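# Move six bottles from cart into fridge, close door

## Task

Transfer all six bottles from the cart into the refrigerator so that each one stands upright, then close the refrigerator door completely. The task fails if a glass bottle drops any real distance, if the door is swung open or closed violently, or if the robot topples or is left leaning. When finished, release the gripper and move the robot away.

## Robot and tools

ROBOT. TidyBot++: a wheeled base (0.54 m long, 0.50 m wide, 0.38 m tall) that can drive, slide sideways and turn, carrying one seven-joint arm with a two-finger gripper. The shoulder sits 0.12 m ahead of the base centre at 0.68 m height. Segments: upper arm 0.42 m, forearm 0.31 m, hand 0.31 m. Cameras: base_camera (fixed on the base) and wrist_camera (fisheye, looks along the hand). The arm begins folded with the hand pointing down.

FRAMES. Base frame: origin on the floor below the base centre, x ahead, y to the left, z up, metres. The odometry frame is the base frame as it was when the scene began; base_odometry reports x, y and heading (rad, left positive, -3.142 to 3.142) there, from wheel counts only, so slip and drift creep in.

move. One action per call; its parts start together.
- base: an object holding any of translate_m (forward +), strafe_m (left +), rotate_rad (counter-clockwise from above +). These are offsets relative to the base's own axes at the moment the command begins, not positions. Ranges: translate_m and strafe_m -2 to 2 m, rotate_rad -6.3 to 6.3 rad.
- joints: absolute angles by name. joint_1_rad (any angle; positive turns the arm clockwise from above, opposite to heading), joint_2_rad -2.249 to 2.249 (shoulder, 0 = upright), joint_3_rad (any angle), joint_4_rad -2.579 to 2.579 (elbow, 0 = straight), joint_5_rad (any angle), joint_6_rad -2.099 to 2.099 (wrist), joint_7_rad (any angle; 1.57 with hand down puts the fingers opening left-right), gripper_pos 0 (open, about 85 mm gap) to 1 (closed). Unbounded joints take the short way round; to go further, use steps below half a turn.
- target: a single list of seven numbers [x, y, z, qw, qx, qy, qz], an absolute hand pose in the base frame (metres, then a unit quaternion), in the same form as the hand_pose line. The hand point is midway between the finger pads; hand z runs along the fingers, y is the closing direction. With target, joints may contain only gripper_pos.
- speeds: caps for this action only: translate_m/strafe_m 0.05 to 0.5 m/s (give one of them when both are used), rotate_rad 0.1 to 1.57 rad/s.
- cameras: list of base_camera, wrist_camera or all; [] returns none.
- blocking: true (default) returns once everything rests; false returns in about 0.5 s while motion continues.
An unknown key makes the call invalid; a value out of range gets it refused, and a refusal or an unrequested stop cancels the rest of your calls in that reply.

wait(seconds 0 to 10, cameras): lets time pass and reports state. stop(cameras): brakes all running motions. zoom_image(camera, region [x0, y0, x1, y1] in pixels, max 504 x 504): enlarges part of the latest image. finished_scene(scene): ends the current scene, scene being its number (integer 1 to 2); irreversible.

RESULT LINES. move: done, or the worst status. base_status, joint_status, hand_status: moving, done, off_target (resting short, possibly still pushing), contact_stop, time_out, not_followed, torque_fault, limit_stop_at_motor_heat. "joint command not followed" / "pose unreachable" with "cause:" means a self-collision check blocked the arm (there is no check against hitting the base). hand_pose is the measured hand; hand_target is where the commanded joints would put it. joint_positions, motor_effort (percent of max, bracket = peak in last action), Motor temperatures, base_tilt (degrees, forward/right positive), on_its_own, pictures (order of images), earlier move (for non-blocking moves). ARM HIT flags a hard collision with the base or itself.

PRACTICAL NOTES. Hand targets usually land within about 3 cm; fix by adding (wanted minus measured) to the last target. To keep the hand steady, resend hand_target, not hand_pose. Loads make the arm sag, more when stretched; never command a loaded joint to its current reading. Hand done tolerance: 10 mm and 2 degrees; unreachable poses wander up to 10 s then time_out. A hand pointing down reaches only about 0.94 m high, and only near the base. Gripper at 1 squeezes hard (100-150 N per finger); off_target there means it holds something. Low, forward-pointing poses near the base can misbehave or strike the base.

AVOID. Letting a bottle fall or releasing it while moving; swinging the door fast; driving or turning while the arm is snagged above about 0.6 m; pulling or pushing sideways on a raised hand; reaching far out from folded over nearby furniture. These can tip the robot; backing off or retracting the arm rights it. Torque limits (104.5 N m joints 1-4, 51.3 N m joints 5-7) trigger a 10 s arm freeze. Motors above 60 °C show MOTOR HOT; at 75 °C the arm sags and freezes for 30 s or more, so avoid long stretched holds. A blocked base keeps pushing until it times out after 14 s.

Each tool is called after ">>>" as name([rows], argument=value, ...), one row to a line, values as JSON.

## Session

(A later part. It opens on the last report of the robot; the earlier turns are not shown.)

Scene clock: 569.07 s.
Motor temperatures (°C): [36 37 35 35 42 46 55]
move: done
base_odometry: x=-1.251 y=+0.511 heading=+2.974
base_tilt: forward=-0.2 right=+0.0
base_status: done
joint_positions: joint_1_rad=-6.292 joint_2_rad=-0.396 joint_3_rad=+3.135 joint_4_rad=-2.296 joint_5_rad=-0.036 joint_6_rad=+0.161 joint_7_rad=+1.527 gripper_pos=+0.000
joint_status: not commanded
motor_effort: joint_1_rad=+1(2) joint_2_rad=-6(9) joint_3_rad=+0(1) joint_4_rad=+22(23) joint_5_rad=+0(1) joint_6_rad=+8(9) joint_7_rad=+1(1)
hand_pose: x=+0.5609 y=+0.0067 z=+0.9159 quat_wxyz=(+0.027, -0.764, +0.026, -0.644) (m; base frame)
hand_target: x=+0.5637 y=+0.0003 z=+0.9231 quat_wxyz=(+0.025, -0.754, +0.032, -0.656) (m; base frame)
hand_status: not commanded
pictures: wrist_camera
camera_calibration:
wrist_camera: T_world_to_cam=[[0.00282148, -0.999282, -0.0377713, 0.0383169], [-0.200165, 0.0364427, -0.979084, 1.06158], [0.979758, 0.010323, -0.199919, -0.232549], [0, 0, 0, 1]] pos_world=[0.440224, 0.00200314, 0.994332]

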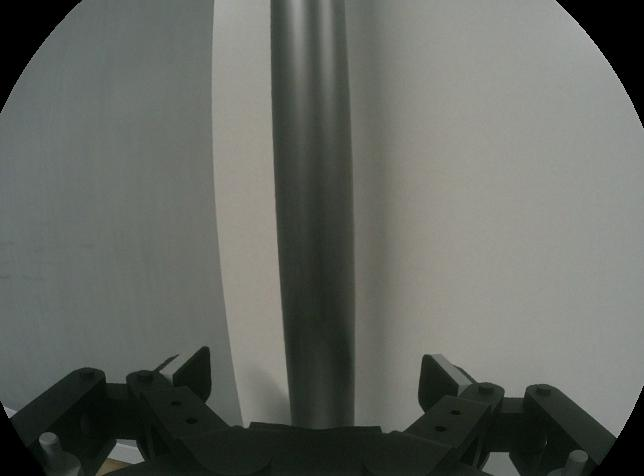

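>>> move(joints={"gripper_pos": 0.82}, cameras=[])

>>> move(base={"translate_m": -0.076, "strafe_m": -0.1, "rotate_rad": 0.15}, speeds={"translate_m": 0.1, "rotate_rad": 0.12}, cameras=["base_camera"])

>>> move(base={"translate_m": -0.137, "strafe_m": -0.21, "rotate_rad": 0.3}, speeds={"translate_m": 0.16, "rotate_rad": 0.175}, cameras=["wrist_camera"])

Scene clock: 617.73 s.
Motor temperatures (°C): [35 37 35 35 42 46 55]
move: off_target
base_odometry: x=-1.251 y=+0.511 heading=+2.974
base_tilt: forward=-0.3 right=-0.1
base_status: not commanded
joint_positions: joint_1_rad=-6.289 joint_2_rad=-0.397 joint_3_rad=+3.136 joint_4_rad=-2.297 joint_5_rad=-0.035 joint_6_rad=+0.161 joint_7_rad=+1.530 gripper_pos=+0.749
joint_status: gripper_pos off_target (ended at +0.749, target +0.820)
motor_effort: joint_1_rad=+1(5) joint_2_rad=-5(7) joint_3_rad=+0(5) joint_4_rad=+22(24) joint_5_rad=-2(4) joint_6_rad=+8(9) joint_7_rad=-2(3)
hand_pose: x=+0.5605 y=+0.0047 z=+0.9159 quat_wxyz=(+0.025, -0.764, +0.026, -0.645) (m; base frame)
hand_target: x=+0.5637 y=+0.0003 z=+0.9231 quat_wxyz=(+0.025, -0.754, +0.032, -0.656) (m; base frame)
hand_status: not commanded
pictures: none
No camera images: "cameras" was empty.

Scene clock: 619.87 s.
Motor temperatures (°C): [35 37 35 35 42 46 55]
move: done
base_odometry: x=-1.159 y=+0.597 heading=+3.125
base_tilt: forward=-0.3 right=+0.0
base_status: done
joint_positions: joint_1_rad=-6.286 joint_2_rad=-0.377 joint_3_rad=+3.132 joint_4_rad=-2.298 joint_5_rad=-0.035 joint_6_rad=+0.194 joint_7_rad=+1.530 gripper_pos=+0.751
joint_status: not commanded
motor_effort: joint_1_rad=+0(6) joint_2_rad=-8(20) joint_3_rad=-2(5) joint_4_rad=+20(25) joint_5_rad=-3(5) joint_6_rad=+7(10) joint_7_rad=-3(4)
hand_pose: x=+0.5667 y=+0.0049 z=+0.9161 quat_wxyz=(+0.024, -0.760, +0.026, -0.649) (m; base frame)
hand_target: x=+0.5637 y=+0.0003 z=+0.9231 quat_wxyz=(+0.025, -0.754, +0.032, -0.656) (m; base frame)
hand_status: not commanded
pictures: base_camera

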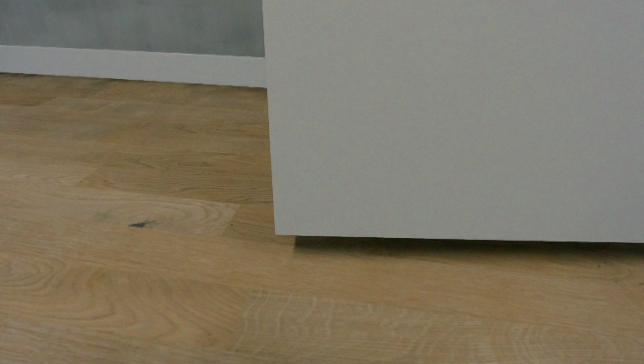

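Scene clock: 622.10 s.
Motor temperatures (°C): [35 37 35 35 42 46 55]
move: done
base_odometry: x=-1.019 y=+0.804 heading=-2.859
base_tilt: forward=-0.3 right=+0.1
base_status: done
joint_positions: joint_1_rad=-6.292 joint_2_rad=-0.376 joint_3_rad=+3.129 joint_4_rad=-2.296 joint_5_rad=-0.035 joint_6_rad=+0.194 joint_7_rad=+1.530 gripper_pos=+0.751
joint_status: not commanded
motor_effort: joint_1_rad=+3(8) joint_2_rad=-8(14) joint_3_rad=+1(7) joint_4_rad=+20(23) joint_5_rad=-3(4) joint_6_rad=+9(9) joint_7_rad=-3(4)
hand_pose: x=+0.5672 y=+0.0094 z=+0.9170 quat_wxyz=(+0.027, -0.760, +0.022, -0.649) (m; base frame)
hand_target: x=+0.5637 y=+0.0003 z=+0.9231 quat_wxyz=(+0.025, -0.754, +0.032, -0.656) (m; base frame)
hand_status: not commanded
pictures: wrist_camera
camera_calibration:
wrist_camera: T_world_to_cam=[[0.00834413, -0.999446, -0.0322099, 0.0328097], [-0.187761, 0.0300722, -0.981754, 1.05927], [0.982179, 0.0142397, -0.187406, -0.251409], [0, 0, 0, 1]] pos_world=[0.445545, 0.00451686, 0.993887]

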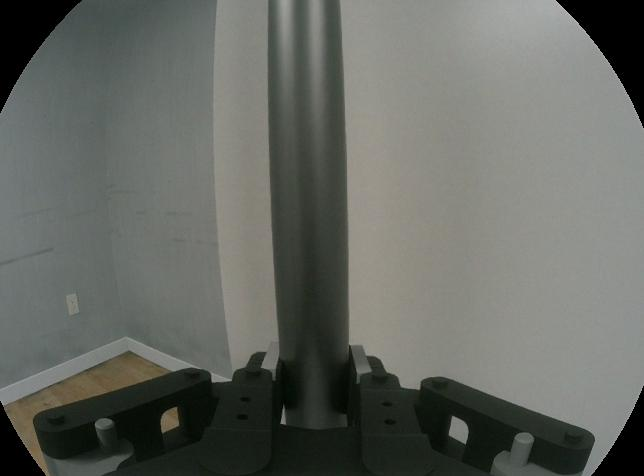

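Working well. Continuing the arc.

>>> move(base={"translate_m": -0.137, "strafe_m": -0.212, "rotate_rad": 0.3}, speeds={"translate_m": 0.16, "rotate_rad": 0.175}, cameras=[])

>>> move(base={"translate_m": -0.137, "strafe_m": -0.21, "rotate_rad": 0.3}, speeds={"translate_m": 0.16, "rotate_rad": 0.175}, cameras=[])

>>> move(base={"translate_m": -0.137, "strafe_m": -0.21, "rotate_rad": 0.3}, speeds={"translate_m": 0.16, "rotate_rad": 0.175})

Scene clock: 630.47 s.
Motor temperatures (°C): [35 37 35 35 42 46 55]
move: done
base_odometry: x=-0.946 y=+1.046 heading=-2.559
base_tilt: forward=-0.2 right=+0.0
base_status: done
joint_positions: joint_1_rad=-6.297 joint_2_rad=-0.374 joint_3_rad=+3.123 joint_4_rad=-2.293 joint_5_rad=-0.035 joint_6_rad=+0.194 joint_7_rad=+1.530 gripper_pos=+0.751
joint_status: not commanded
motor_effort: joint_1_rad=+5(8) joint_2_rad=-7(13) joint_3_rad=+4(8) joint_4_rad=+19(22) joint_5_rad=-3(3) joint_6_rad=+7(9) joint_7_rad=-2(3)
hand_pose: x=+0.5679 y=+0.0149 z=+0.9180 quat_wxyz=(+0.029, -0.759, +0.017, -0.650) (m; base frame)
hand_target: x=+0.5637 y=+0.0003 z=+0.9231 quat_wxyz=(+0.025, -0.754, +0.032, -0.656) (m; base frame)
hand_status: not commanded
pictures: none
No camera images: "cameras" was empty.

Scene clock: 632.73 s.
Motor temperatures (°C): [35 37 35 35 42 46 55]
move: done
base_odometry: x=-0.947 y=+1.297 heading=-2.259
base_tilt: forward=-0.3 right=+0.0
base_status: done
joint_positions: joint_1_rad=-6.300 joint_2_rad=-0.376 joint_3_rad=+3.121 joint_4_rad=-2.293 joint_5_rad=-0.035 joint_6_rad=+0.194 joint_7_rad=+1.530 gripper_pos=+0.751
joint_status: not commanded
motor_effort: joint_1_rad=+4(9) joint_2_rad=-7(13) joint_3_rad=+3(8) joint_4_rad=+19(22) joint_5_rad=-2(3) joint_6_rad=+7(9) joint_7_rad=-2(2)
hand_pose: x=+0.5674 y=+0.0173 z=+0.9191 quat_wxyz=(+0.031, -0.759, +0.015, -0.651) (m; base frame)
hand_target: x=+0.5637 y=+0.0003 z=+0.9231 quat_wxyz=(+0.025, -0.754, +0.032, -0.656) (m; base frame)
hand_status: not commanded
pictures: none
No camera images: "cameras" was empty.

Scene clock: 635.00 s.
Motor temperatures (°C): [35 37 35 35 42 46 55]
move: done
base_odometry: x=-1.022 y=+1.536 heading=-1.959
base_tilt: forward=-0.3 right=+0.0
base_status: done
joint_positions: joint_1_rad=-6.302 joint_2_rad=-0.382 joint_3_rad=+3.120 joint_4_rad=-2.295 joint_5_rad=-0.035 joint_6_rad=+0.194 joint_7_rad=+1.530 gripper_pos=+0.751
joint_status: not commanded
motor_effort: joint_1_rad=+6(9) joint_2_rad=-7(12) joint_3_rad=+4(10) joint_4_rad=+21(23) joint_5_rad=-2(3) joint_6_rad=+7(9) joint_7_rad=-2(2)
hand_pose: x=+0.5657 y=+0.0184 z=+0.9203 quat_wxyz=(+0.032, -0.758, +0.014, -0.652) (m; base frame)
hand_target: x=+0.5637 y=+0.0003 z=+0.9231 quat_wxyz=(+0.025, -0.754, +0.032, -0.656) (m; base frame)
hand_status: not commanded
pictures: base_camera, wrist_camera
camera_calibration:
wrist_camera: T_world_to_cam=[[0.0267028, -0.999229, -0.0287711, 0.0282909], [-0.181026, 0.0234719, -0.983198, 1.05961], [0.983116, 0.0314625, -0.18026, -0.256828], [0, 0, 0, 1]] pos_world=[0.443553, 0.0114785, 0.996327]

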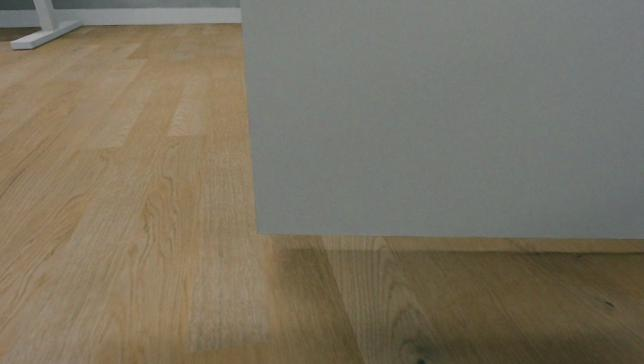

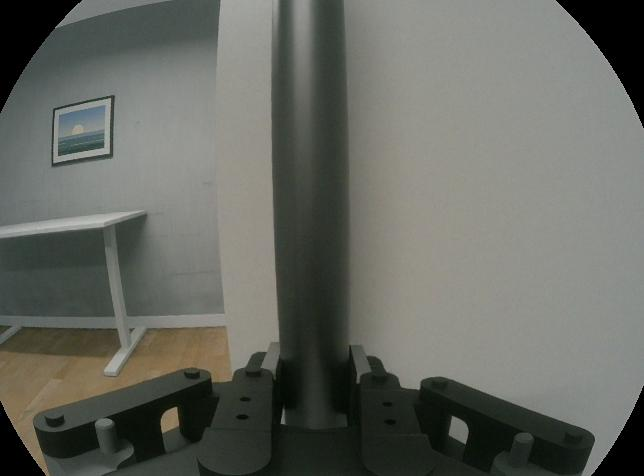

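>>> move(base={"translate_m": -0.137, "strafe_m": -0.198, "rotate_rad": 0.3}, speeds={"translate_m": 0.16, "rotate_rad": 0.175}, cameras=[])

>>> move(base={"translate_m": -0.137, "strafe_m": -0.208, "rotate_rad": 0.3}, speeds={"translate_m": 0.16, "rotate_rad": 0.175})

Scene clock: 644.40 s.
Motor temperatures (°C): [35 37 35 35 42 46 55]
move: done
base_odometry: x=-1.154 y=+1.737 heading=-1.661
base_tilt: forward=-0.2 right=-0.1
base_status: done
joint_positions: joint_1_rad=-6.295 joint_2_rad=-0.247 joint_3_rad=+3.133 joint_4_rad=-2.206 joint_5_rad=-0.035 joint_6_rad=+0.233 joint_7_rad=+1.530 gripper_pos=+0.756
joint_status: not commanded
motor_effort: joint_1_rad=+3(10) joint_2_rad=-34(37) joint_3_rad=+0(10) joint_4_rad=+5(22) joint_5_rad=-4(6) joint_6_rad=+0(9) joint_7_rad=-4(4)
hand_pose: x=+0.6145 y=+0.0091 z=+0.9223 quat_wxyz=(+0.027, -0.760, +0.023, -0.649) (m; base frame)
hand_target: x=+0.5637 y=+0.0003 z=+0.9231 quat_wxyz=(+0.025, -0.754, +0.032, -0.656) (m; base frame)
hand_status: not commanded
pictures: none
No camera images: "cameras" was empty.

Scene clock: 648.63 s.
Motor temperatures (°C): [35 37 35 35 42 46 55]
move: time_out
base_odometry: x=-1.347 y=+1.892 heading=-1.356
base_tilt: forward=-0.2 right=+0.0
base_status: translate_m time_out (by the wheels' count: -0.137 of -0.137); strafe_m time_out (by the wheels' count: -0.206 of -0.208); rotate_rad time_out (by the wheels' count: +0.305 of +0.300)
joint_positions: joint_1_rad=-6.324 joint_2_rad=-0.161 joint_3_rad=+3.107 joint_4_rad=-2.146 joint_5_rad=-0.035 joint_6_rad=+0.261 joint_7_rad=+1.530 gripper_pos=+0.757
joint_status: not commanded
motor_effort: joint_1_rad=+9(13) joint_2_rad=-50(55) joint_3_rad=+5(10) joint_4_rad=-5(11) joint_5_rad=-4(6) joint_6_rad=-1(6) joint_7_rad=-3(4)
hand_pose: x=+0.6451 y=+0.0398 z=+0.9233 quat_wxyz=(+0.043, -0.759, +0.001, -0.650) (m; base frame)
hand_target: x=+0.5637 y=+0.0003 z=+0.9231 quat_wxyz=(+0.025, -0.754, +0.032, -0.656) (m; base frame)
hand_status: not commanded
pictures: base_camera, wrist_camera
camera_calibration:
wrist_camera: T_world_to_cam=[[0.0615112, -0.997649, -0.0302132, 0.0264952], [-0.18579, 0.0182969, -0.982419, 1.07894], [0.980662, 0.066043, -0.184227, -0.331244], [0, 0, 0, 1]] pos_world=[0.523665, 0.028568, 0.999751]

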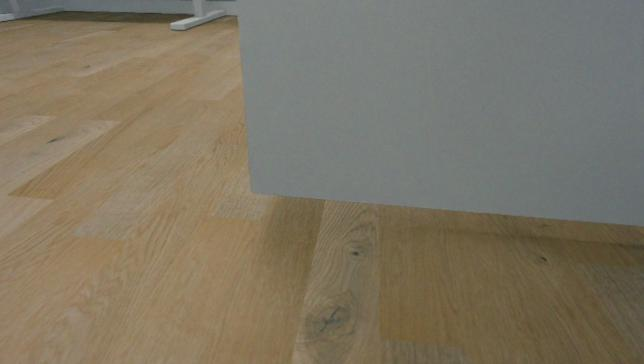

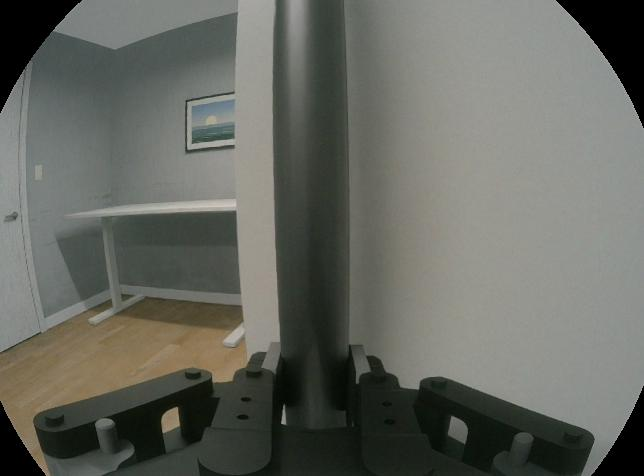

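>>> move(base={"translate_m": 0.085, "strafe_m": 0.035}, speeds={"translate_m": 0.15})

Scene clock: 661.90 s.
Motor temperatures (°C): [35 38 35 35 42 46 55]
move: done
base_odometry: x=-1.295 y=+1.817 heading=-1.356
base_tilt: forward=-0.2 right=+0.0
base_status: done
joint_positions: joint_1_rad=-6.290 joint_2_rad=-0.390 joint_3_rad=+3.132 joint_4_rad=-2.312 joint_5_rad=-0.035 joint_6_rad=+0.218 joint_7_rad=+1.530 gripper_pos=+0.757
joint_status: not commanded
motor_effort: joint_1_rad=+2(8) joint_2_rad=-5(51) joint_3_rad=+1(6) joint_4_rad=+25(28) joint_5_rad=-5(5) joint_6_rad=+9(12) joint_7_rad=-4(4)
hand_pose: x=+0.5625 y=+0.0069 z=+0.9214 quat_wxyz=(+0.026, -0.752, +0.024, -0.658) (m; base frame)
hand_target: x=+0.5637 y=+0.0003 z=+0.9231 quat_wxyz=(+0.025, -0.754, +0.032, -0.656) (m; base frame)
hand_status: not commanded
pictures: base_camera, wrist_camera
camera_calibration:
wrist_camera: T_world_to_cam=[[0.00391339, -0.999445, -0.0330913, 0.0337628], [-0.165234, 0.0319904, -0.985735, 1.05377], [0.986247, 0.00932538, -0.165017, -0.268839], [0, 0, 0, 1]] pos_world=[0.439129, 0.00254034, 0.995497]

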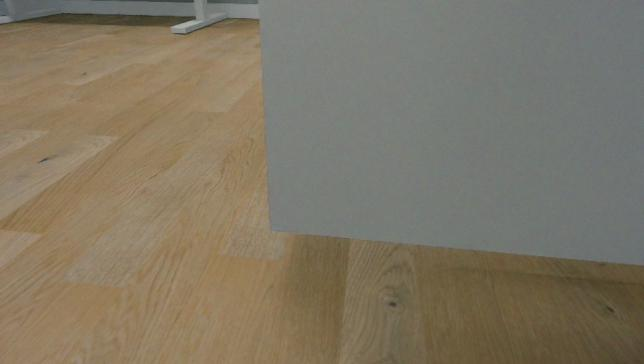

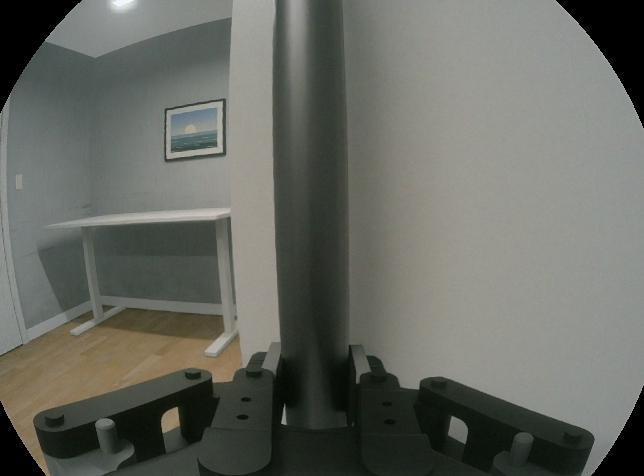

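>>> move(joints={"gripper_pos": 0.45})

>>> wait(seconds=0.3)

Scene clock: 728.77 s.
Motor temperatures (°C): [35 37 35 35 42 46 54]
move: done
base_odometry: x=-1.295 y=+1.817 heading=-1.356
base_tilt: forward=-0.3 right=+0.1
base_status: not commanded
joint_positions: joint_1_rad=-6.290 joint_2_rad=-0.390 joint_3_rad=+3.132 joint_4_rad=-2.312 joint_5_rad=-0.035 joint_6_rad=+0.218 joint_7_rad=+1.526 gripper_pos=+0.450
joint_status: all done
motor_effort: joint_1_rad=+2(2) joint_2_rad=-6(7) joint_3_rad=+0(2) joint_4_rad=+22(24) joint_5_rad=+1(4) joint_6_rad=+9(10) joint_7_rad=+1(4)
hand_pose: x=+0.5625 y=+0.0069 z=+0.9214 quat_wxyz=(+0.027, -0.752, +0.025, -0.658) (m; base frame)
hand_target: x=+0.5637 y=+0.0003 z=+0.9231 quat_wxyz=(+0.025, -0.754, +0.032, -0.656) (m; base frame)
hand_status: not commanded
pictures: base_camera, wrist_camera
camera_calibration:
wrist_camera: T_world_to_cam=[[0.00330487, -0.999293, -0.0374452, 0.0381025], [-0.165189, 0.0363854, -0.985591, 1.05362], [0.986256, 0.00944277, -0.164952, -0.268909], [0, 0, 0, 1]] pos_world=[0.439133, 0.00227837, 0.99551]

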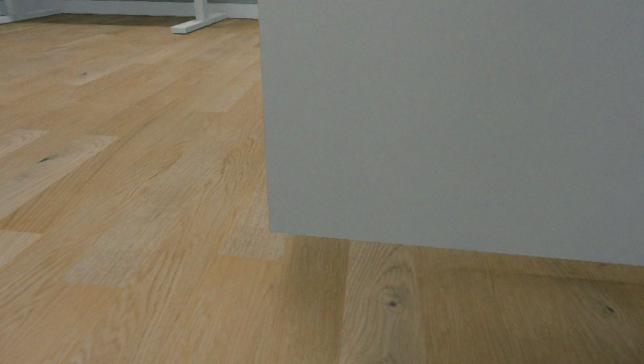

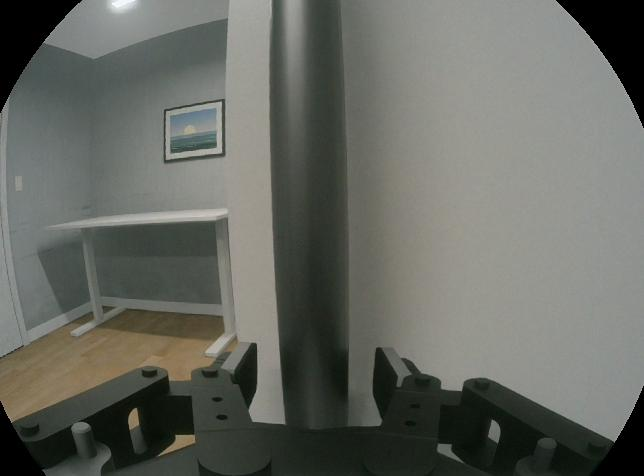

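Scene clock: 729.07 s.
Motor temperatures (°C): [35 37 35 35 42 46 54]
base_odometry: x=-1.295 y=+1.817 heading=-1.356
base_tilt: forward=-0.2 right=-0.1
base_status: not commanded
joint_positions: joint_1_rad=-6.290 joint_2_rad=-0.390 joint_3_rad=+3.132 joint_4_rad=-2.312 joint_5_rad=-0.035 joint_6_rad=+0.218 joint_7_rad=+1.526 gripper_pos=+0.450
joint_status: all done
motor_effort: joint_1_rad=+2(2) joint_2_rad=-6(7) joint_3_rad=+1(2) joint_4_rad=+23(24) joint_5_rad=+1(4) joint_6_rad=+9(10) joint_7_rad=+1(4)
hand_pose: x=+0.5625 y=+0.0069 z=+0.9214 quat_wxyz=(+0.027, -0.752, +0.025, -0.658) (m; base frame)
hand_target: x=+0.5637 y=+0.0003 z=+0.9231 quat_wxyz=(+0.025, -0.754, +0.032, -0.656) (m; base frame)
hand_status: not commanded
wait: 0.30 s; at rest by 0.27 s
pictures: base_camera, wrist_camera
camera_calibration:
wrist_camera: T_world_to_cam=[[0.00330487, -0.999293, -0.0374452, 0.0381025], [-0.165189, 0.0363854, -0.985591, 1.05362], [0.986256, 0.00944277, -0.164952, -0.268909], [0, 0, 0, 1]] pos_world=[0.439133, 0.00227837, 0.99551]

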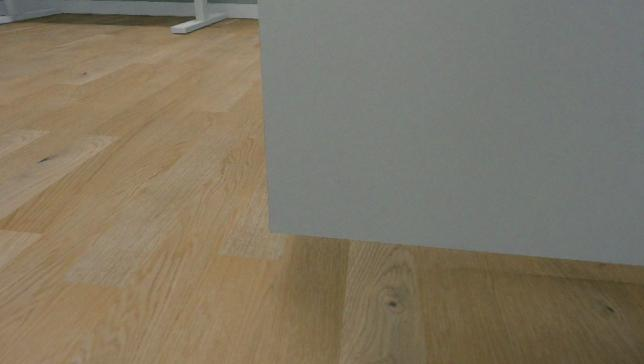

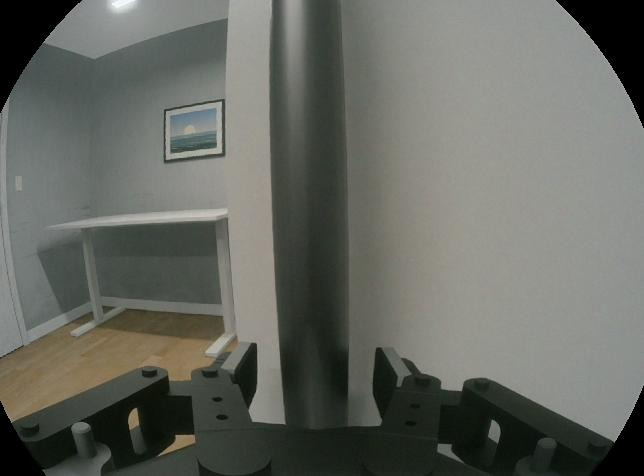

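>>> move(joints={"gripper_pos": 0.0}, cameras=["wrist_camera"])

>>> wait(seconds=0.2, cameras=["wrist_camera"])

Scene clock: 735.60 s.
Motor temperatures (°C): [35 37 35 35 42 46 54]
move: done
base_odometry: x=-1.295 y=+1.817 heading=-1.356
base_tilt: forward=-0.3 right=+0.1
base_status: not commanded
joint_positions: joint_1_rad=-6.290 joint_2_rad=-0.390 joint_3_rad=+3.132 joint_4_rad=-2.312 joint_5_rad=-0.035 joint_6_rad=+0.218 joint_7_rad=+1.526 gripper_pos=+0.000
joint_status: all done
motor_effort: joint_1_rad=+2(2) joint_2_rad=-6(7) joint_3_rad=+1(1) joint_4_rad=+22(23) joint_5_rad=+1(2) joint_6_rad=+8(9) joint_7_rad=+1(1)
hand_pose: x=+0.5625 y=+0.0069 z=+0.9214 quat_wxyz=(+0.027, -0.752, +0.025, -0.658) (m; base frame)
hand_target: x=+0.5637 y=+0.0003 z=+0.9231 quat_wxyz=(+0.025, -0.754, +0.032, -0.656) (m; base frame)
hand_status: not commanded
pictures: wrist_camera
camera_calibration:
wrist_camera: T_world_to_cam=[[0.00330487, -0.999293, -0.0374452, 0.0381025], [-0.165189, 0.0363854, -0.985591, 1.05362], [0.986256, 0.00944277, -0.164952, -0.268909], [0, 0, 0, 1]] pos_world=[0.439133, 0.00227837, 0.99551]

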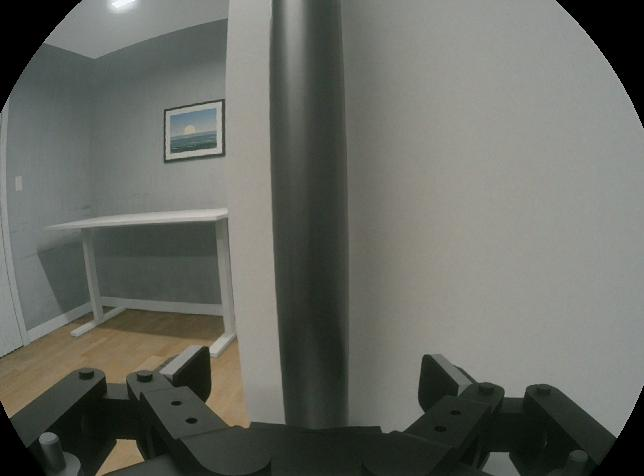

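Scene clock: 735.80 s.
Motor temperatures (°C): [35 37 35 35 42 46 54]
base_odometry: x=-1.295 y=+1.817 heading=-1.356
base_tilt: forward=-0.3 right=+0.0
base_status: not commanded
joint_positions: joint_1_rad=-6.290 joint_2_rad=-0.390 joint_3_rad=+3.132 joint_4_rad=-2.312 joint_5_rad=-0.035 joint_6_rad=+0.218 joint_7_rad=+1.526 gripper_pos=+0.000
joint_status: all done
motor_effort: joint_1_rad=+2(2) joint_2_rad=-6(7) joint_3_rad=+1(1) joint_4_rad=+22(23) joint_5_rad=+0(2) joint_6_rad=+9(9) joint_7_rad=+1(1)
hand_pose: x=+0.5625 y=+0.0069 z=+0.9214 quat_wxyz=(+0.027, -0.752, +0.025, -0.658) (m; base frame)
hand_target: x=+0.5637 y=+0.0003 z=+0.9231 quat_wxyz=(+0.025, -0.754, +0.032, -0.656) (m; base frame)
hand_status: not commanded
wait: 0.20 s; no rest
pictures: wrist_camera
camera_calibration:
wrist_camera: T_world_to_cam=[[0.00330487, -0.999293, -0.0374452, 0.0381025], [-0.165189, 0.0363854, -0.985591, 1.05362], [0.986256, 0.00944277, -0.164952, -0.268909], [0, 0, 0, 1]] pos_world=[0.439133, 0.00227837, 0.99551]

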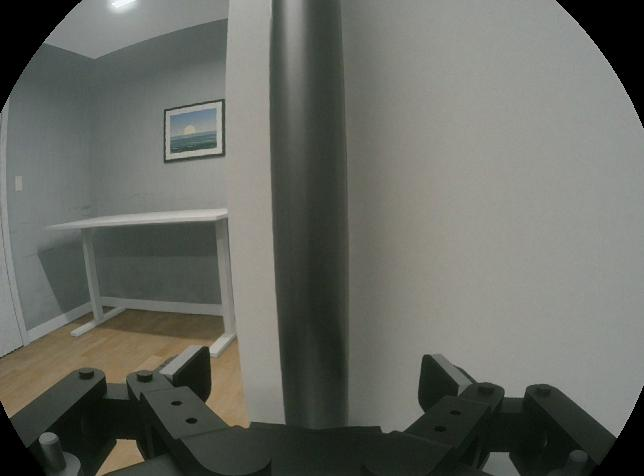

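>>> move(joints={"joint_1_rad": -6.283, "joint_2_rad": -0.39, "joint_4_rad": -2.56, "joint_6_rad": -0.86}, cameras=["base_camera"])

>>> move(base={"translate_m": 0.4325, "strafe_m": 0.5225}, speeds={"translate_m": 0.3}, cameras=["base_camera"])

>>> move(base={"translate_m": 0.606, "strafe_m": -0.0565, "rotate_rad": -1.695}, joints={"joint_2_rad": -0.9, "joint_4_rad": -2.3, "joint_6_rad": -0.1})

Scene clock: 804.97 s.
Motor temperatures (°C): [35 37 35 35 42 46 54]
move: done
base_odometry: x=-1.295 y=+1.817 heading=-1.356
base_tilt: forward=-0.2 right=+0.1
base_status: not commanded
joint_positions: joint_1_rad=-6.290 joint_2_rad=-0.390 joint_3_rad=+3.132 joint_4_rad=-2.560 joint_5_rad=-0.035 joint_6_rad=-0.816 joint_7_rad=+1.526 gripper_pos=+0.000
joint_status: all done
motor_effort: joint_1_rad=+2(3) joint_2_rad=+0(6) joint_3_rad=+0(2) joint_4_rad=+15(22) joint_5_rad=+1(1) joint_6_rad=+1(9) joint_7_rad=+1(1)
hand_pose: x=+0.2667 y=+0.0114 z=+0.5863 quat_wxyz=(+0.014, -0.997, +0.025, -0.077) (m; base frame)
hand_target: x=+0.2533 y=+0.0100 z=+0.5844 quat_wxyz=(+0.015, -0.998, +0.034, -0.055) (m; base frame)
hand_status: not commanded
pictures: base_camera

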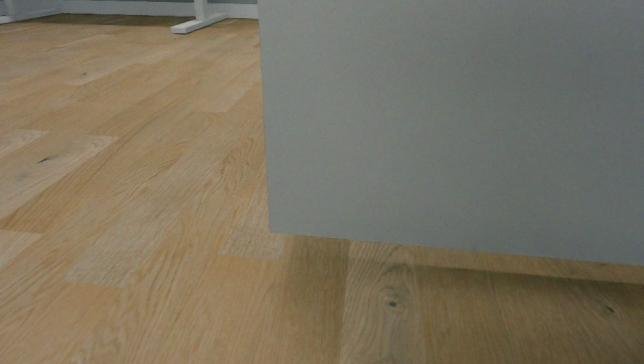

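Scene clock: 808.13 s.
Motor temperatures (°C): [35 37 35 35 42 46 54]
move: done
base_odometry: x=-0.692 y=+1.505 heading=-1.356
base_tilt: forward=-0.3 right=-0.1
base_status: done
joint_positions: joint_1_rad=-6.290 joint_2_rad=-0.390 joint_3_rad=+3.132 joint_4_rad=-2.560 joint_5_rad=-0.035 joint_6_rad=-0.822 joint_7_rad=+1.526 gripper_pos=+0.000
joint_status: not commanded
motor_effort: joint_1_rad=+2(2) joint_2_rad=+0(2) joint_3_rad=+0(1) joint_4_rad=+15(17) joint_5_rad=+1(2) joint_6_rad=+1(2) joint_7_rad=+1(1)
hand_pose: x=+0.2650 y=+0.0114 z=+0.5860 quat_wxyz=(+0.014, -0.997, +0.025, -0.075) (m; base frame)
hand_target: x=+0.2533 y=+0.0100 z=+0.5844 quat_wxyz=(+0.015, -0.998, +0.034, -0.055) (m; base frame)
hand_status: not commanded
pictures: base_camera

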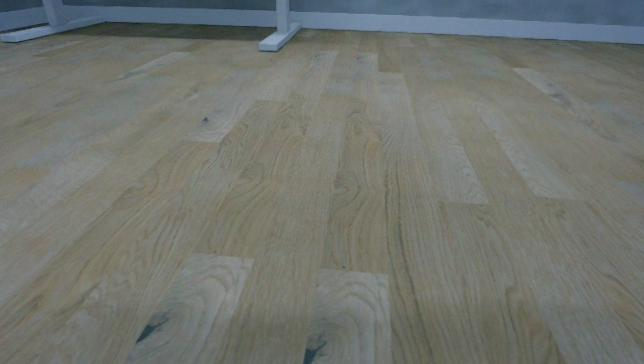

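Scene clock: 810.90 s.
Motor temperatures (°C): [35 37 35 35 42 46 54]
move: done
base_odometry: x=-0.618 y=+0.901 heading=-3.052
base_tilt: forward=-0.3 right=+0.0
base_status: done
joint_positions: joint_1_rad=-6.290 joint_2_rad=-0.887 joint_3_rad=+3.133 joint_4_rad=-2.321 joint_5_rad=-0.035 joint_6_rad=-0.142 joint_7_rad=+1.526 gripper_pos=+0.000
joint_status: all done
motor_effort: joint_1_rad=+2(3) joint_2_rad=+7(8) joint_3_rad=+1(2) joint_4_rad=+24(24) joint_5_rad=+1(2) joint_6_rad=+8(9) joint_7_rad=+1(1)
hand_pose: x=+0.4154 y=+0.0088 z=+0.9889 quat_wxyz=(+0.032, -0.709, +0.020, -0.705) (m; base frame)
hand_target: x=+0.4097 y=+0.0035 z=+1.0188 quat_wxyz=(+0.031, -0.681, +0.026, -0.731) (m; base frame)
hand_status: not commanded
pictures: base_camera, wrist_camera
camera_calibration:
wrist_camera: T_world_to_cam=[[0.0182043, -0.999184, -0.0360508, 0.0354479], [-0.0379993, 0.0353393, -0.998653, 1.05584], [0.999112, 0.0195497, -0.037325, -0.244288], [0, 0, 0, 1]] pos_world=[0.283546, 0.00288219, 1.04658]

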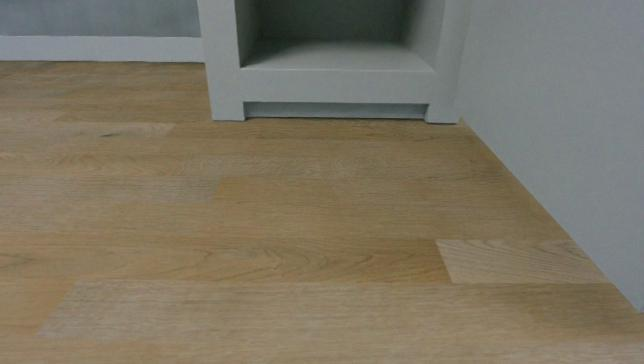

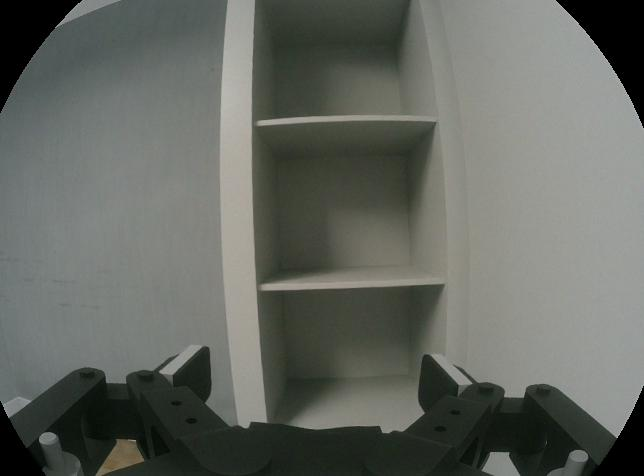

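>>> move(cameras=["all"])

Scene clock: 860.43 s.
Motor temperatures (°C): [35 37 35 36 42 46 54]
base_odometry: x=-0.618 y=+0.901 heading=-3.052
base_tilt: forward=-0.3 right=+0.1
base_status: done
joint_positions: joint_1_rad=-6.290 joint_2_rad=-0.887 joint_3_rad=+3.133 joint_4_rad=-2.321 joint_5_rad=-0.035 joint_6_rad=-0.141 joint_7_rad=+1.526 gripper_pos=+0.000
joint_status: all done
motor_effort: joint_1_rad=+2(3) joint_2_rad=+7(8) joint_3_rad=+1(2) joint_4_rad=+23(24) joint_5_rad=+0(2) joint_6_rad=+8(9) joint_7_rad=+1(1)
hand_pose: x=+0.4154 y=+0.0088 z=+0.9892 quat_wxyz=(+0.032, -0.708, +0.020, -0.705) (m; base frame)
hand_target: x=+0.4097 y=+0.0035 z=+1.0188 quat_wxyz=(+0.031, -0.681, +0.026, -0.731) (m; base frame)
hand_status: not commanded
pictures: base_camera, wrist_camera
camera_calibration:
wrist_camera: T_world_to_cam=[[0.0182109, -0.999184, -0.0360503, 0.0354468], [-0.0371477, 0.0353552, -0.998684, 1.05578], [0.999144, 0.0195261, -0.0364735, -0.245134], [0, 0, 0, 1]] pos_world=[0.283499, 0.00287701, 1.04673]

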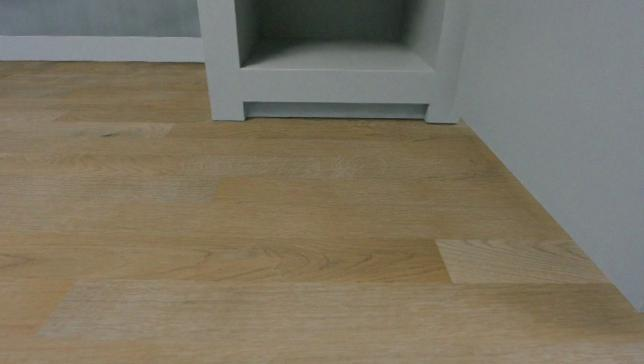

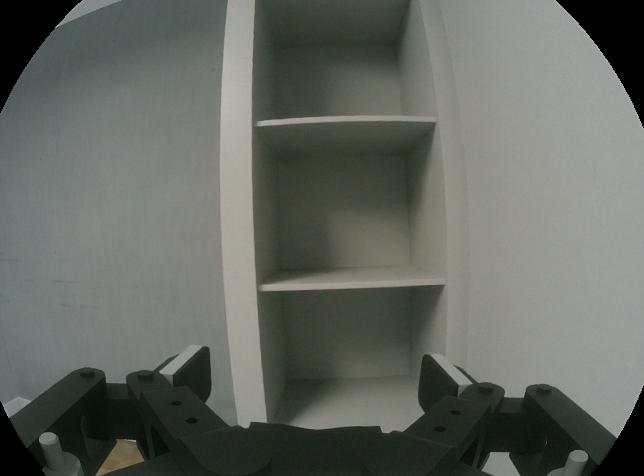

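>>> move(base={"translate_m": -0.263, "strafe_m": -0.634, "rotate_rad": -1.558}, cameras=["base_camera"])

>>> move(joints={"joint_1_rad": -6.283, "joint_2_rad": -0.39, "joint_4_rad": -1.6, "joint_5_rad": 0.0, "joint_6_rad": -0.95}, cameras=["all"])

Scene clock: 967.33 s.
Motor temperatures (°C): [35 36 34 36 42 46 54]
move: done
base_odometry: x=-0.413 y=+1.556 heading=+1.672
base_tilt: forward=-0.2 right=+0.0
base_status: done
joint_positions: joint_1_rad=-6.290 joint_2_rad=-0.888 joint_3_rad=+3.135 joint_4_rad=-2.321 joint_5_rad=-0.035 joint_6_rad=-0.140 joint_7_rad=+1.526 gripper_pos=+0.000
joint_status: not commanded
motor_effort: joint_1_rad=+2(3) joint_2_rad=+7(8) joint_3_rad=+0(4) joint_4_rad=+23(24) joint_5_rad=+1(2) joint_6_rad=+9(9) joint_7_rad=+1(1)
hand_pose: x=+0.4152 y=+0.0079 z=+0.9898 quat_wxyz=(+0.032, -0.707, +0.021, -0.706) (m; base frame)
hand_target: x=+0.4097 y=+0.0035 z=+1.0188 quat_wxyz=(+0.031, -0.681, +0.026, -0.731) (m; base frame)
hand_status: not commanded
pictures: base_camera

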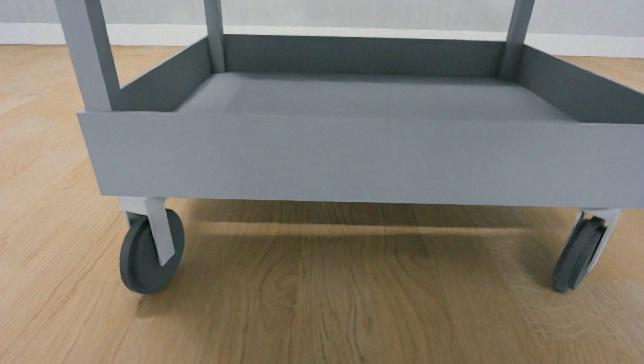

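Scene clock: 969.63 s.
Motor temperatures (°C): [35 36 34 36 42 46 54]
move: done
base_odometry: x=-0.413 y=+1.556 heading=+1.672
base_tilt: forward=-0.2 right=+0.1
base_status: not commanded
joint_positions: joint_1_rad=-6.290 joint_2_rad=-0.405 joint_3_rad=+3.135 joint_4_rad=-1.624 joint_5_rad=-0.035 joint_6_rad=-0.908 joint_7_rad=+1.526 gripper_pos=+0.000
joint_status: all done
motor_effort: joint_1_rad=+2(3) joint_2_rad=-5(8) joint_3_rad=+1(2) joint_4_rad=+21(25) joint_5_rad=+0(2) joint_6_rad=+6(9) joint_7_rad=+1(1)
hand_pose: x=+0.5125 y=+0.0162 z=+1.0123 quat_wxyz=(+0.031, -0.874, +0.016, -0.485) (m; base frame)
hand_target: x=+0.5119 y=+0.0025 z=+1.0089 quat_wxyz=(+0.011, -0.882, +0.020, -0.471) (m; base frame)
hand_status: not commanded
pictures: base_camera, wrist_camera
camera_calibration:
wrist_camera: T_world_to_cam=[[0.0220755, -0.999053, -0.0375005, 0.0414248], [-0.556241, 0.0188942, -0.830806, 1.17863], [0.830728, 0.0391997, -0.555297, 0.269683], [0, 0, 0, 1]] pos_world=[0.430653, 0.00854482, 1.13052]

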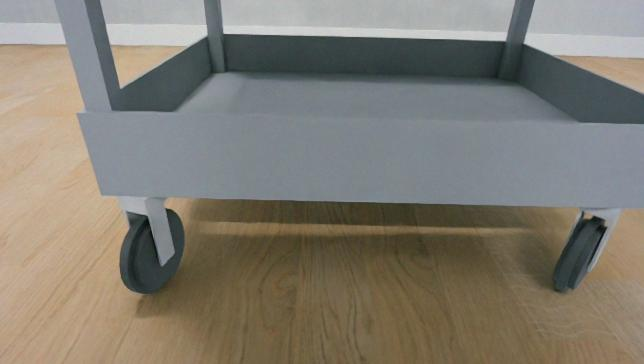

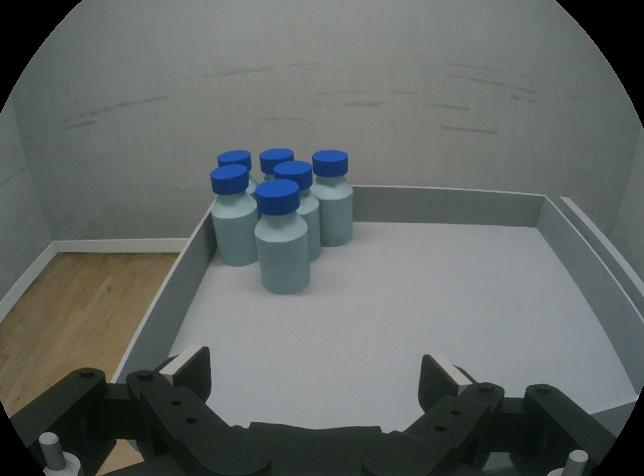

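>>> zoom_image(camera="wrist_camera", region=[160, 120, 412, 320])

Scaled by 2.000.

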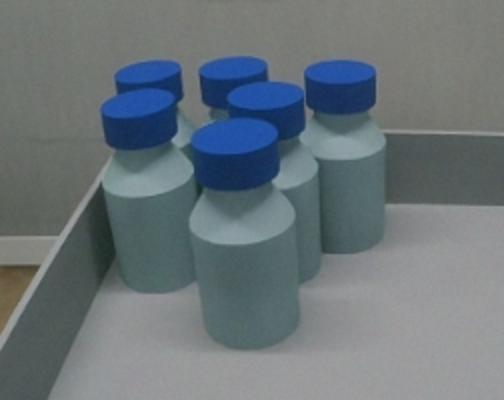

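>>> move(base={"translate_m": 0.14, "strafe_m": 0.06}, joints={"joint_1_rad": -6.283, "joint_2_rad": -0.2, "joint_4_rad": -1.41, "joint_5_rad": 0.035, "joint_6_rad": -1.0, "joint_7_rad": 1.6}, cameras=["all"])

Scene clock: 1122.50 s.
Motor temperatures (°C): [35 36 34 36 42 45 54]
move: done
base_odometry: x=-0.486 y=+1.689 heading=+1.672
base_tilt: forward=-0.3 right=+0.0
base_status: done
joint_positions: joint_1_rad=-6.290 joint_2_rad=-0.189 joint_3_rad=+3.135 joint_4_rad=-1.432 joint_5_rad=-0.025 joint_6_rad=-0.959 joint_7_rad=+1.558 gripper_pos=+0.000
joint_status: all done
motor_effort: joint_1_rad=+2(3) joint_2_rad=-12(19) joint_3_rad=-1(2) joint_4_rad=+21(23) joint_5_rad=+0(2) joint_6_rad=+7(8) joint_7_rad=+1(2)
hand_pose: x=+0.5887 y=+0.0144 z=+1.0124 quat_wxyz=(+0.018, -0.892, +0.001, -0.452) (m; base frame)
hand_target: x=+0.5793 y=-0.0066 z=+1.0196 quat_wxyz=(-0.024, -0.893, -0.016, -0.449) (m; base frame)
hand_status: not commanded
pictures: base_camera, wrist_camera
camera_calibration:
wrist_camera: T_world_to_cam=[[0.0365647, -0.999328, -0.00256587, -0.00592704], [-0.615977, -0.0205162, -0.787497, 1.21301], [0.786915, 0.0303751, -0.616313, 0.294241], [0, 0, 0, 1]] pos_world=[0.51586, 0.0100256, 1.13657]

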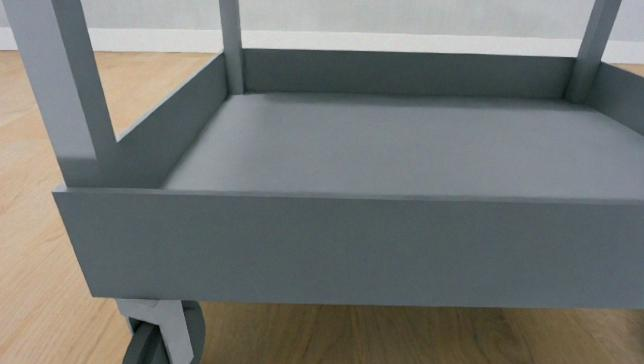

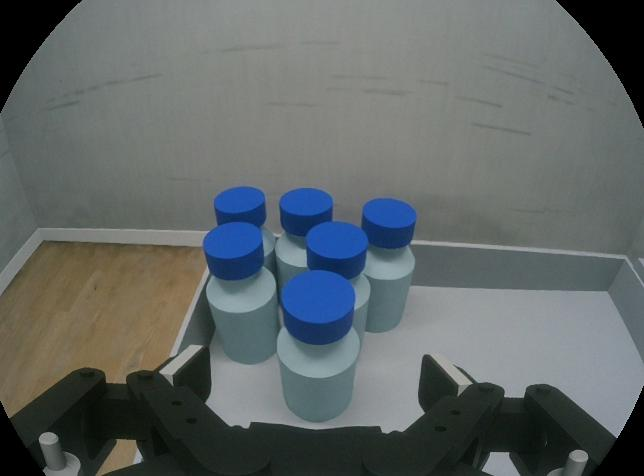

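>>> move(joints={"joint_1_rad": -6.283, "joint_2_rad": -0.085, "joint_4_rad": -1.425, "joint_5_rad": 0.035, "joint_6_rad": -0.87, "joint_7_rad": 1.6}, cameras=["wrist_camera"])

Scene clock: 1188.47 s.
Motor temperatures (°C): [35 36 34 36 42 45 54]
move: done
base_odometry: x=-0.486 y=+1.689 heading=+1.672
base_tilt: forward=-0.3 right=+0.0
base_status: not commanded
joint_positions: joint_1_rad=-6.290 joint_2_rad=-0.084 joint_3_rad=+3.135 joint_4_rad=-1.432 joint_5_rad=-0.025 joint_6_rad=-0.903 joint_7_rad=+1.558 gripper_pos=+0.000
joint_status: all done
motor_effort: joint_1_rad=+2(3) joint_2_rad=-16(20) joint_3_rad=+1(1) joint_4_rad=+22(23) joint_5_rad=+1(2) joint_6_rad=+7(8) joint_7_rad=+1(2)
hand_pose: x=+0.6321 y=+0.0146 z=+0.9751 quat_wxyz=(+0.017, -0.902, +0.002, -0.431) (m; base frame)
hand_target: x=+0.6391 y=-0.0057 z=+0.9874 quat_wxyz=(-0.023, -0.893, -0.018, -0.449) (m; base frame)
hand_status: not commanded
pictures: wrist_camera
camera_calibration:
wrist_camera: T_world_to_cam=[[0.0350875, -0.999374, -0.00461666, -0.0045523], [-0.652917, -0.0194258, -0.75718, 1.20407], [0.756616, 0.0295819, -0.653189, 0.292177], [0, 0, 0, 1]] pos_world=[0.565252, 0.0101974, 1.10253]

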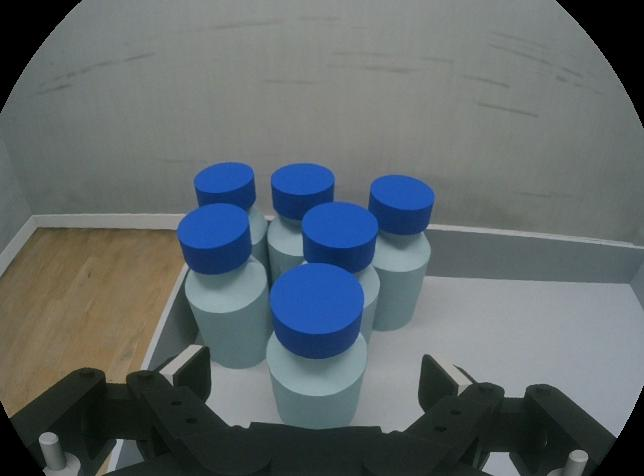

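>>> move(joints={"joint_1_rad": -6.283, "joint_2_rad": 0.055, "joint_4_rad": -1.42, "joint_5_rad": 0.035, "joint_6_rad": -0.71, "joint_7_rad": 1.6}, cameras=["wrist_camera"])

Scene clock: 1206.37 s.
Motor temperatures (°C): [35 36 34 36 42 45 54]
move: done
base_odometry: x=-0.486 y=+1.689 heading=+1.672
base_tilt: forward=-0.2 right=+0.0
base_status: not commanded
joint_positions: joint_1_rad=-6.290 joint_2_rad=+0.061 joint_3_rad=+3.135 joint_4_rad=-1.432 joint_5_rad=-0.024 joint_6_rad=-0.752 joint_7_rad=+1.558 gripper_pos=+0.000
joint_status: all done
motor_effort: joint_1_rad=+2(3) joint_2_rad=-23(25) joint_3_rad=+0(1) joint_4_rad=+22(23) joint_5_rad=+1(2) joint_6_rad=+7(8) joint_7_rad=+1(2)
hand_pose: x=+0.7009 y=+0.0145 z=+0.9323 quat_wxyz=(+0.017, -0.901, +0.004, -0.433) (m; base frame)
hand_target: x=+0.7094 y=-0.0044 z=+0.9527 quat_wxyz=(-0.022, -0.887, -0.020, -0.460) (m; base frame)
hand_status: not commanded
pictures: wrist_camera
camera_calibration:
wrist_camera: T_world_to_cam=[[0.0314767, -0.999487, -0.00593601, -0.00349941], [-0.648467, -0.015902, -0.761077, 1.21712], [0.760592, 0.0278055, -0.648634, 0.205165], [0, 0, 0, 1]] pos_world=[0.633327, 0.0101524, 1.05938]

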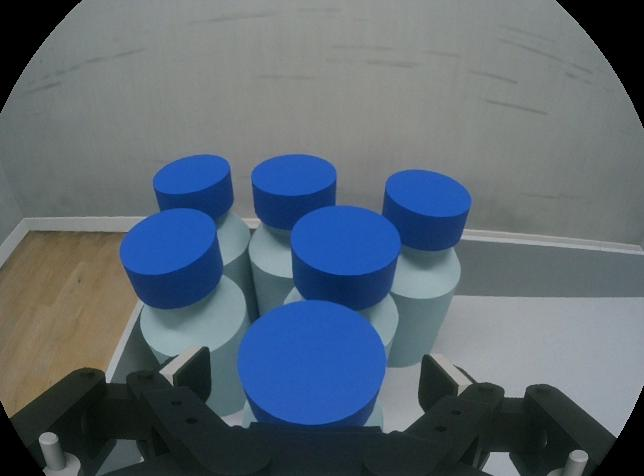

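>>> move(joints={"gripper_pos": 0.45}, cameras=["wrist_camera"])

Scene clock: 1217.67 s.
Motor temperatures (°C): [35 36 34 36 42 45 54]
move: done
base_odometry: x=-0.486 y=+1.689 heading=+1.672
base_tilt: forward=-0.2 right=+0.1
base_status: not commanded
joint_positions: joint_1_rad=-6.290 joint_2_rad=+0.060 joint_3_rad=+3.135 joint_4_rad=-1.432 joint_5_rad=-0.024 joint_6_rad=-0.751 joint_7_rad=+1.559 gripper_pos=+0.427
joint_status: all done
motor_effort: joint_1_rad=+3(4) joint_2_rad=-22(22) joint_3_rad=+1(1) joint_4_rad=+23(24) joint_5_rad=+1(2) joint_6_rad=+9(9) joint_7_rad=+1(1)
hand_pose: x=+0.7011 y=+0.0144 z=+0.9332 quat_wxyz=(+0.017, -0.900, +0.004, -0.435) (m; base frame)
hand_target: x=+0.7094 y=-0.0044 z=+0.9527 quat_wxyz=(-0.022, -0.887, -0.020, -0.460) (m; base frame)
hand_status: not commanded
pictures: wrist_camera
camera_calibration:
wrist_camera: T_world_to_cam=[[0.0321135, -0.999473, -0.004791, -0.00507102], [-0.646621, -0.0171206, -0.762619, 1.21801], [0.762135, 0.0275883, -0.64683, 0.202859], [0, 0, 0, 1]] pos_world=[0.633145, 0.0101881, 1.06007]

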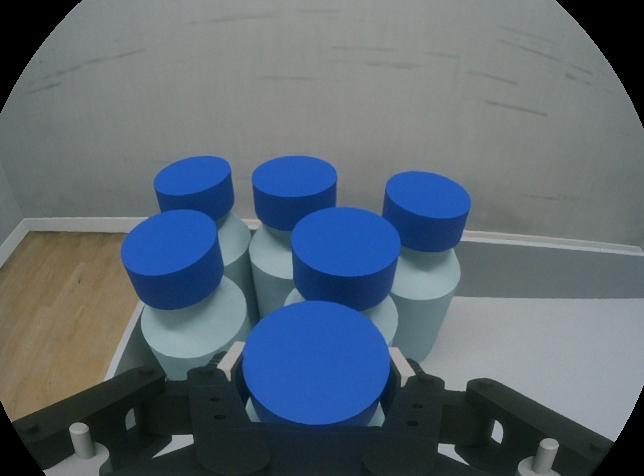

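>>> move(joints={"gripper_pos": 0.56}, cameras=["wrist_camera"])

Scene clock: 1222.60 s.
Motor temperatures (°C): [35 37 34 36 42 45 54]
move: off_target
base_odometry: x=-0.486 y=+1.689 heading=+1.672
base_tilt: forward=-0.2 right=+0.0
base_status: not commanded
joint_positions: joint_1_rad=-6.290 joint_2_rad=+0.060 joint_3_rad=+3.135 joint_4_rad=-1.432 joint_5_rad=-0.024 joint_6_rad=-0.751 joint_7_rad=+1.559 gripper_pos=+0.430
joint_status: gripper_pos off_target (ended at +0.430, target +0.560)
motor_effort: joint_1_rad=+3(3) joint_2_rad=-21(22) joint_3_rad=+1(1) joint_4_rad=+23(24) joint_5_rad=+0(1) joint_6_rad=+8(9) joint_7_rad=+1(1)
hand_pose: x=+0.7011 y=+0.0144 z=+0.9332 quat_wxyz=(+0.017, -0.900, +0.004, -0.435) (m; base frame)
hand_target: x=+0.7094 y=-0.0044 z=+0.9527 quat_wxyz=(-0.022, -0.887, -0.020, -0.460) (m; base frame)
hand_status: not commanded
pictures: wrist_camera
camera_calibration:
wrist_camera: T_world_to_cam=[[0.0321135, -0.999473, -0.004791, -0.00507102], [-0.646621, -0.0171206, -0.762619, 1.21801], [0.762135, 0.0275883, -0.64683, 0.202859], [0, 0, 0, 1]] pos_world=[0.633145, 0.0101881, 1.06007]

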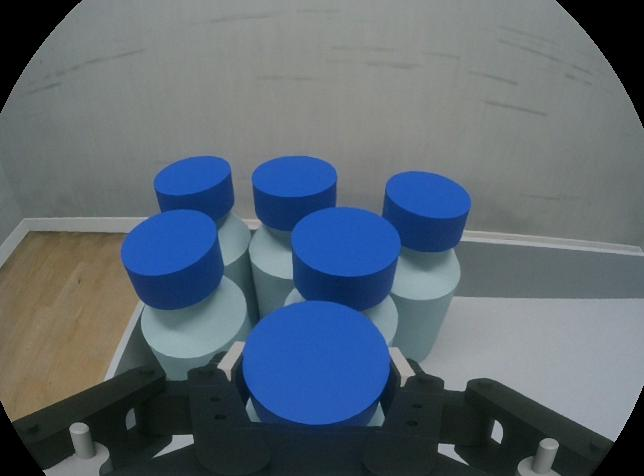

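>>> move(joints={"joint_1_rad": -6.283, "joint_2_rad": 0.075, "joint_4_rad": -1.265, "joint_5_rad": 0.035, "joint_6_rad": -0.91, "joint_7_rad": 1.6}, cameras=["wrist_camera"])

Scene clock: 1243.87 s.
Motor temperatures (°C): [35 37 34 36 41 45 54]
move: off_target
base_odometry: x=-0.486 y=+1.689 heading=+1.672
base_tilt: forward=-0.2 right=+0.1
base_status: not commanded
joint_positions: joint_1_rad=-6.290 joint_2_rad=+0.089 joint_3_rad=+3.135 joint_4_rad=-1.305 joint_5_rad=-0.024 joint_6_rad=-0.886 joint_7_rad=+1.559 gripper_pos=+0.430
joint_status: joint_4_rad off_target (ended at -1.305, target -1.265); the others done
motor_effort: joint_1_rad=+2(3) joint_2_rad=-26(28) joint_3_rad=-1(1) joint_4_rad=+25(27) joint_5_rad=+0(2) joint_6_rad=+8(10) joint_7_rad=+1(2)
hand_pose: x=+0.7018 y=+0.0149 z=+0.9538 quat_wxyz=(+0.017, -0.908, +0.002, -0.418) (m; base frame)
hand_target: x=+0.6987 y=-0.0060 z=+0.9779 quat_wxyz=(-0.023, -0.902, -0.018, -0.431) (m; base frame)
hand_status: not commanded
pictures: wrist_camera
camera_calibration:
wrist_camera: T_world_to_cam=[[0.0350709, -0.999374, -0.0047066, -0.00666039], [-0.674689, -0.020202, -0.737826, 1.2303], [0.737268, 0.0290517, -0.674975, 0.259868], [0, 0, 0, 1]] pos_world=[0.638711, 0.0106486, 1.08312]

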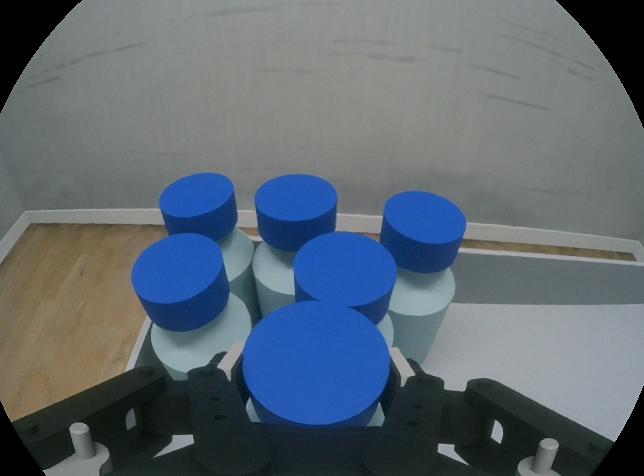

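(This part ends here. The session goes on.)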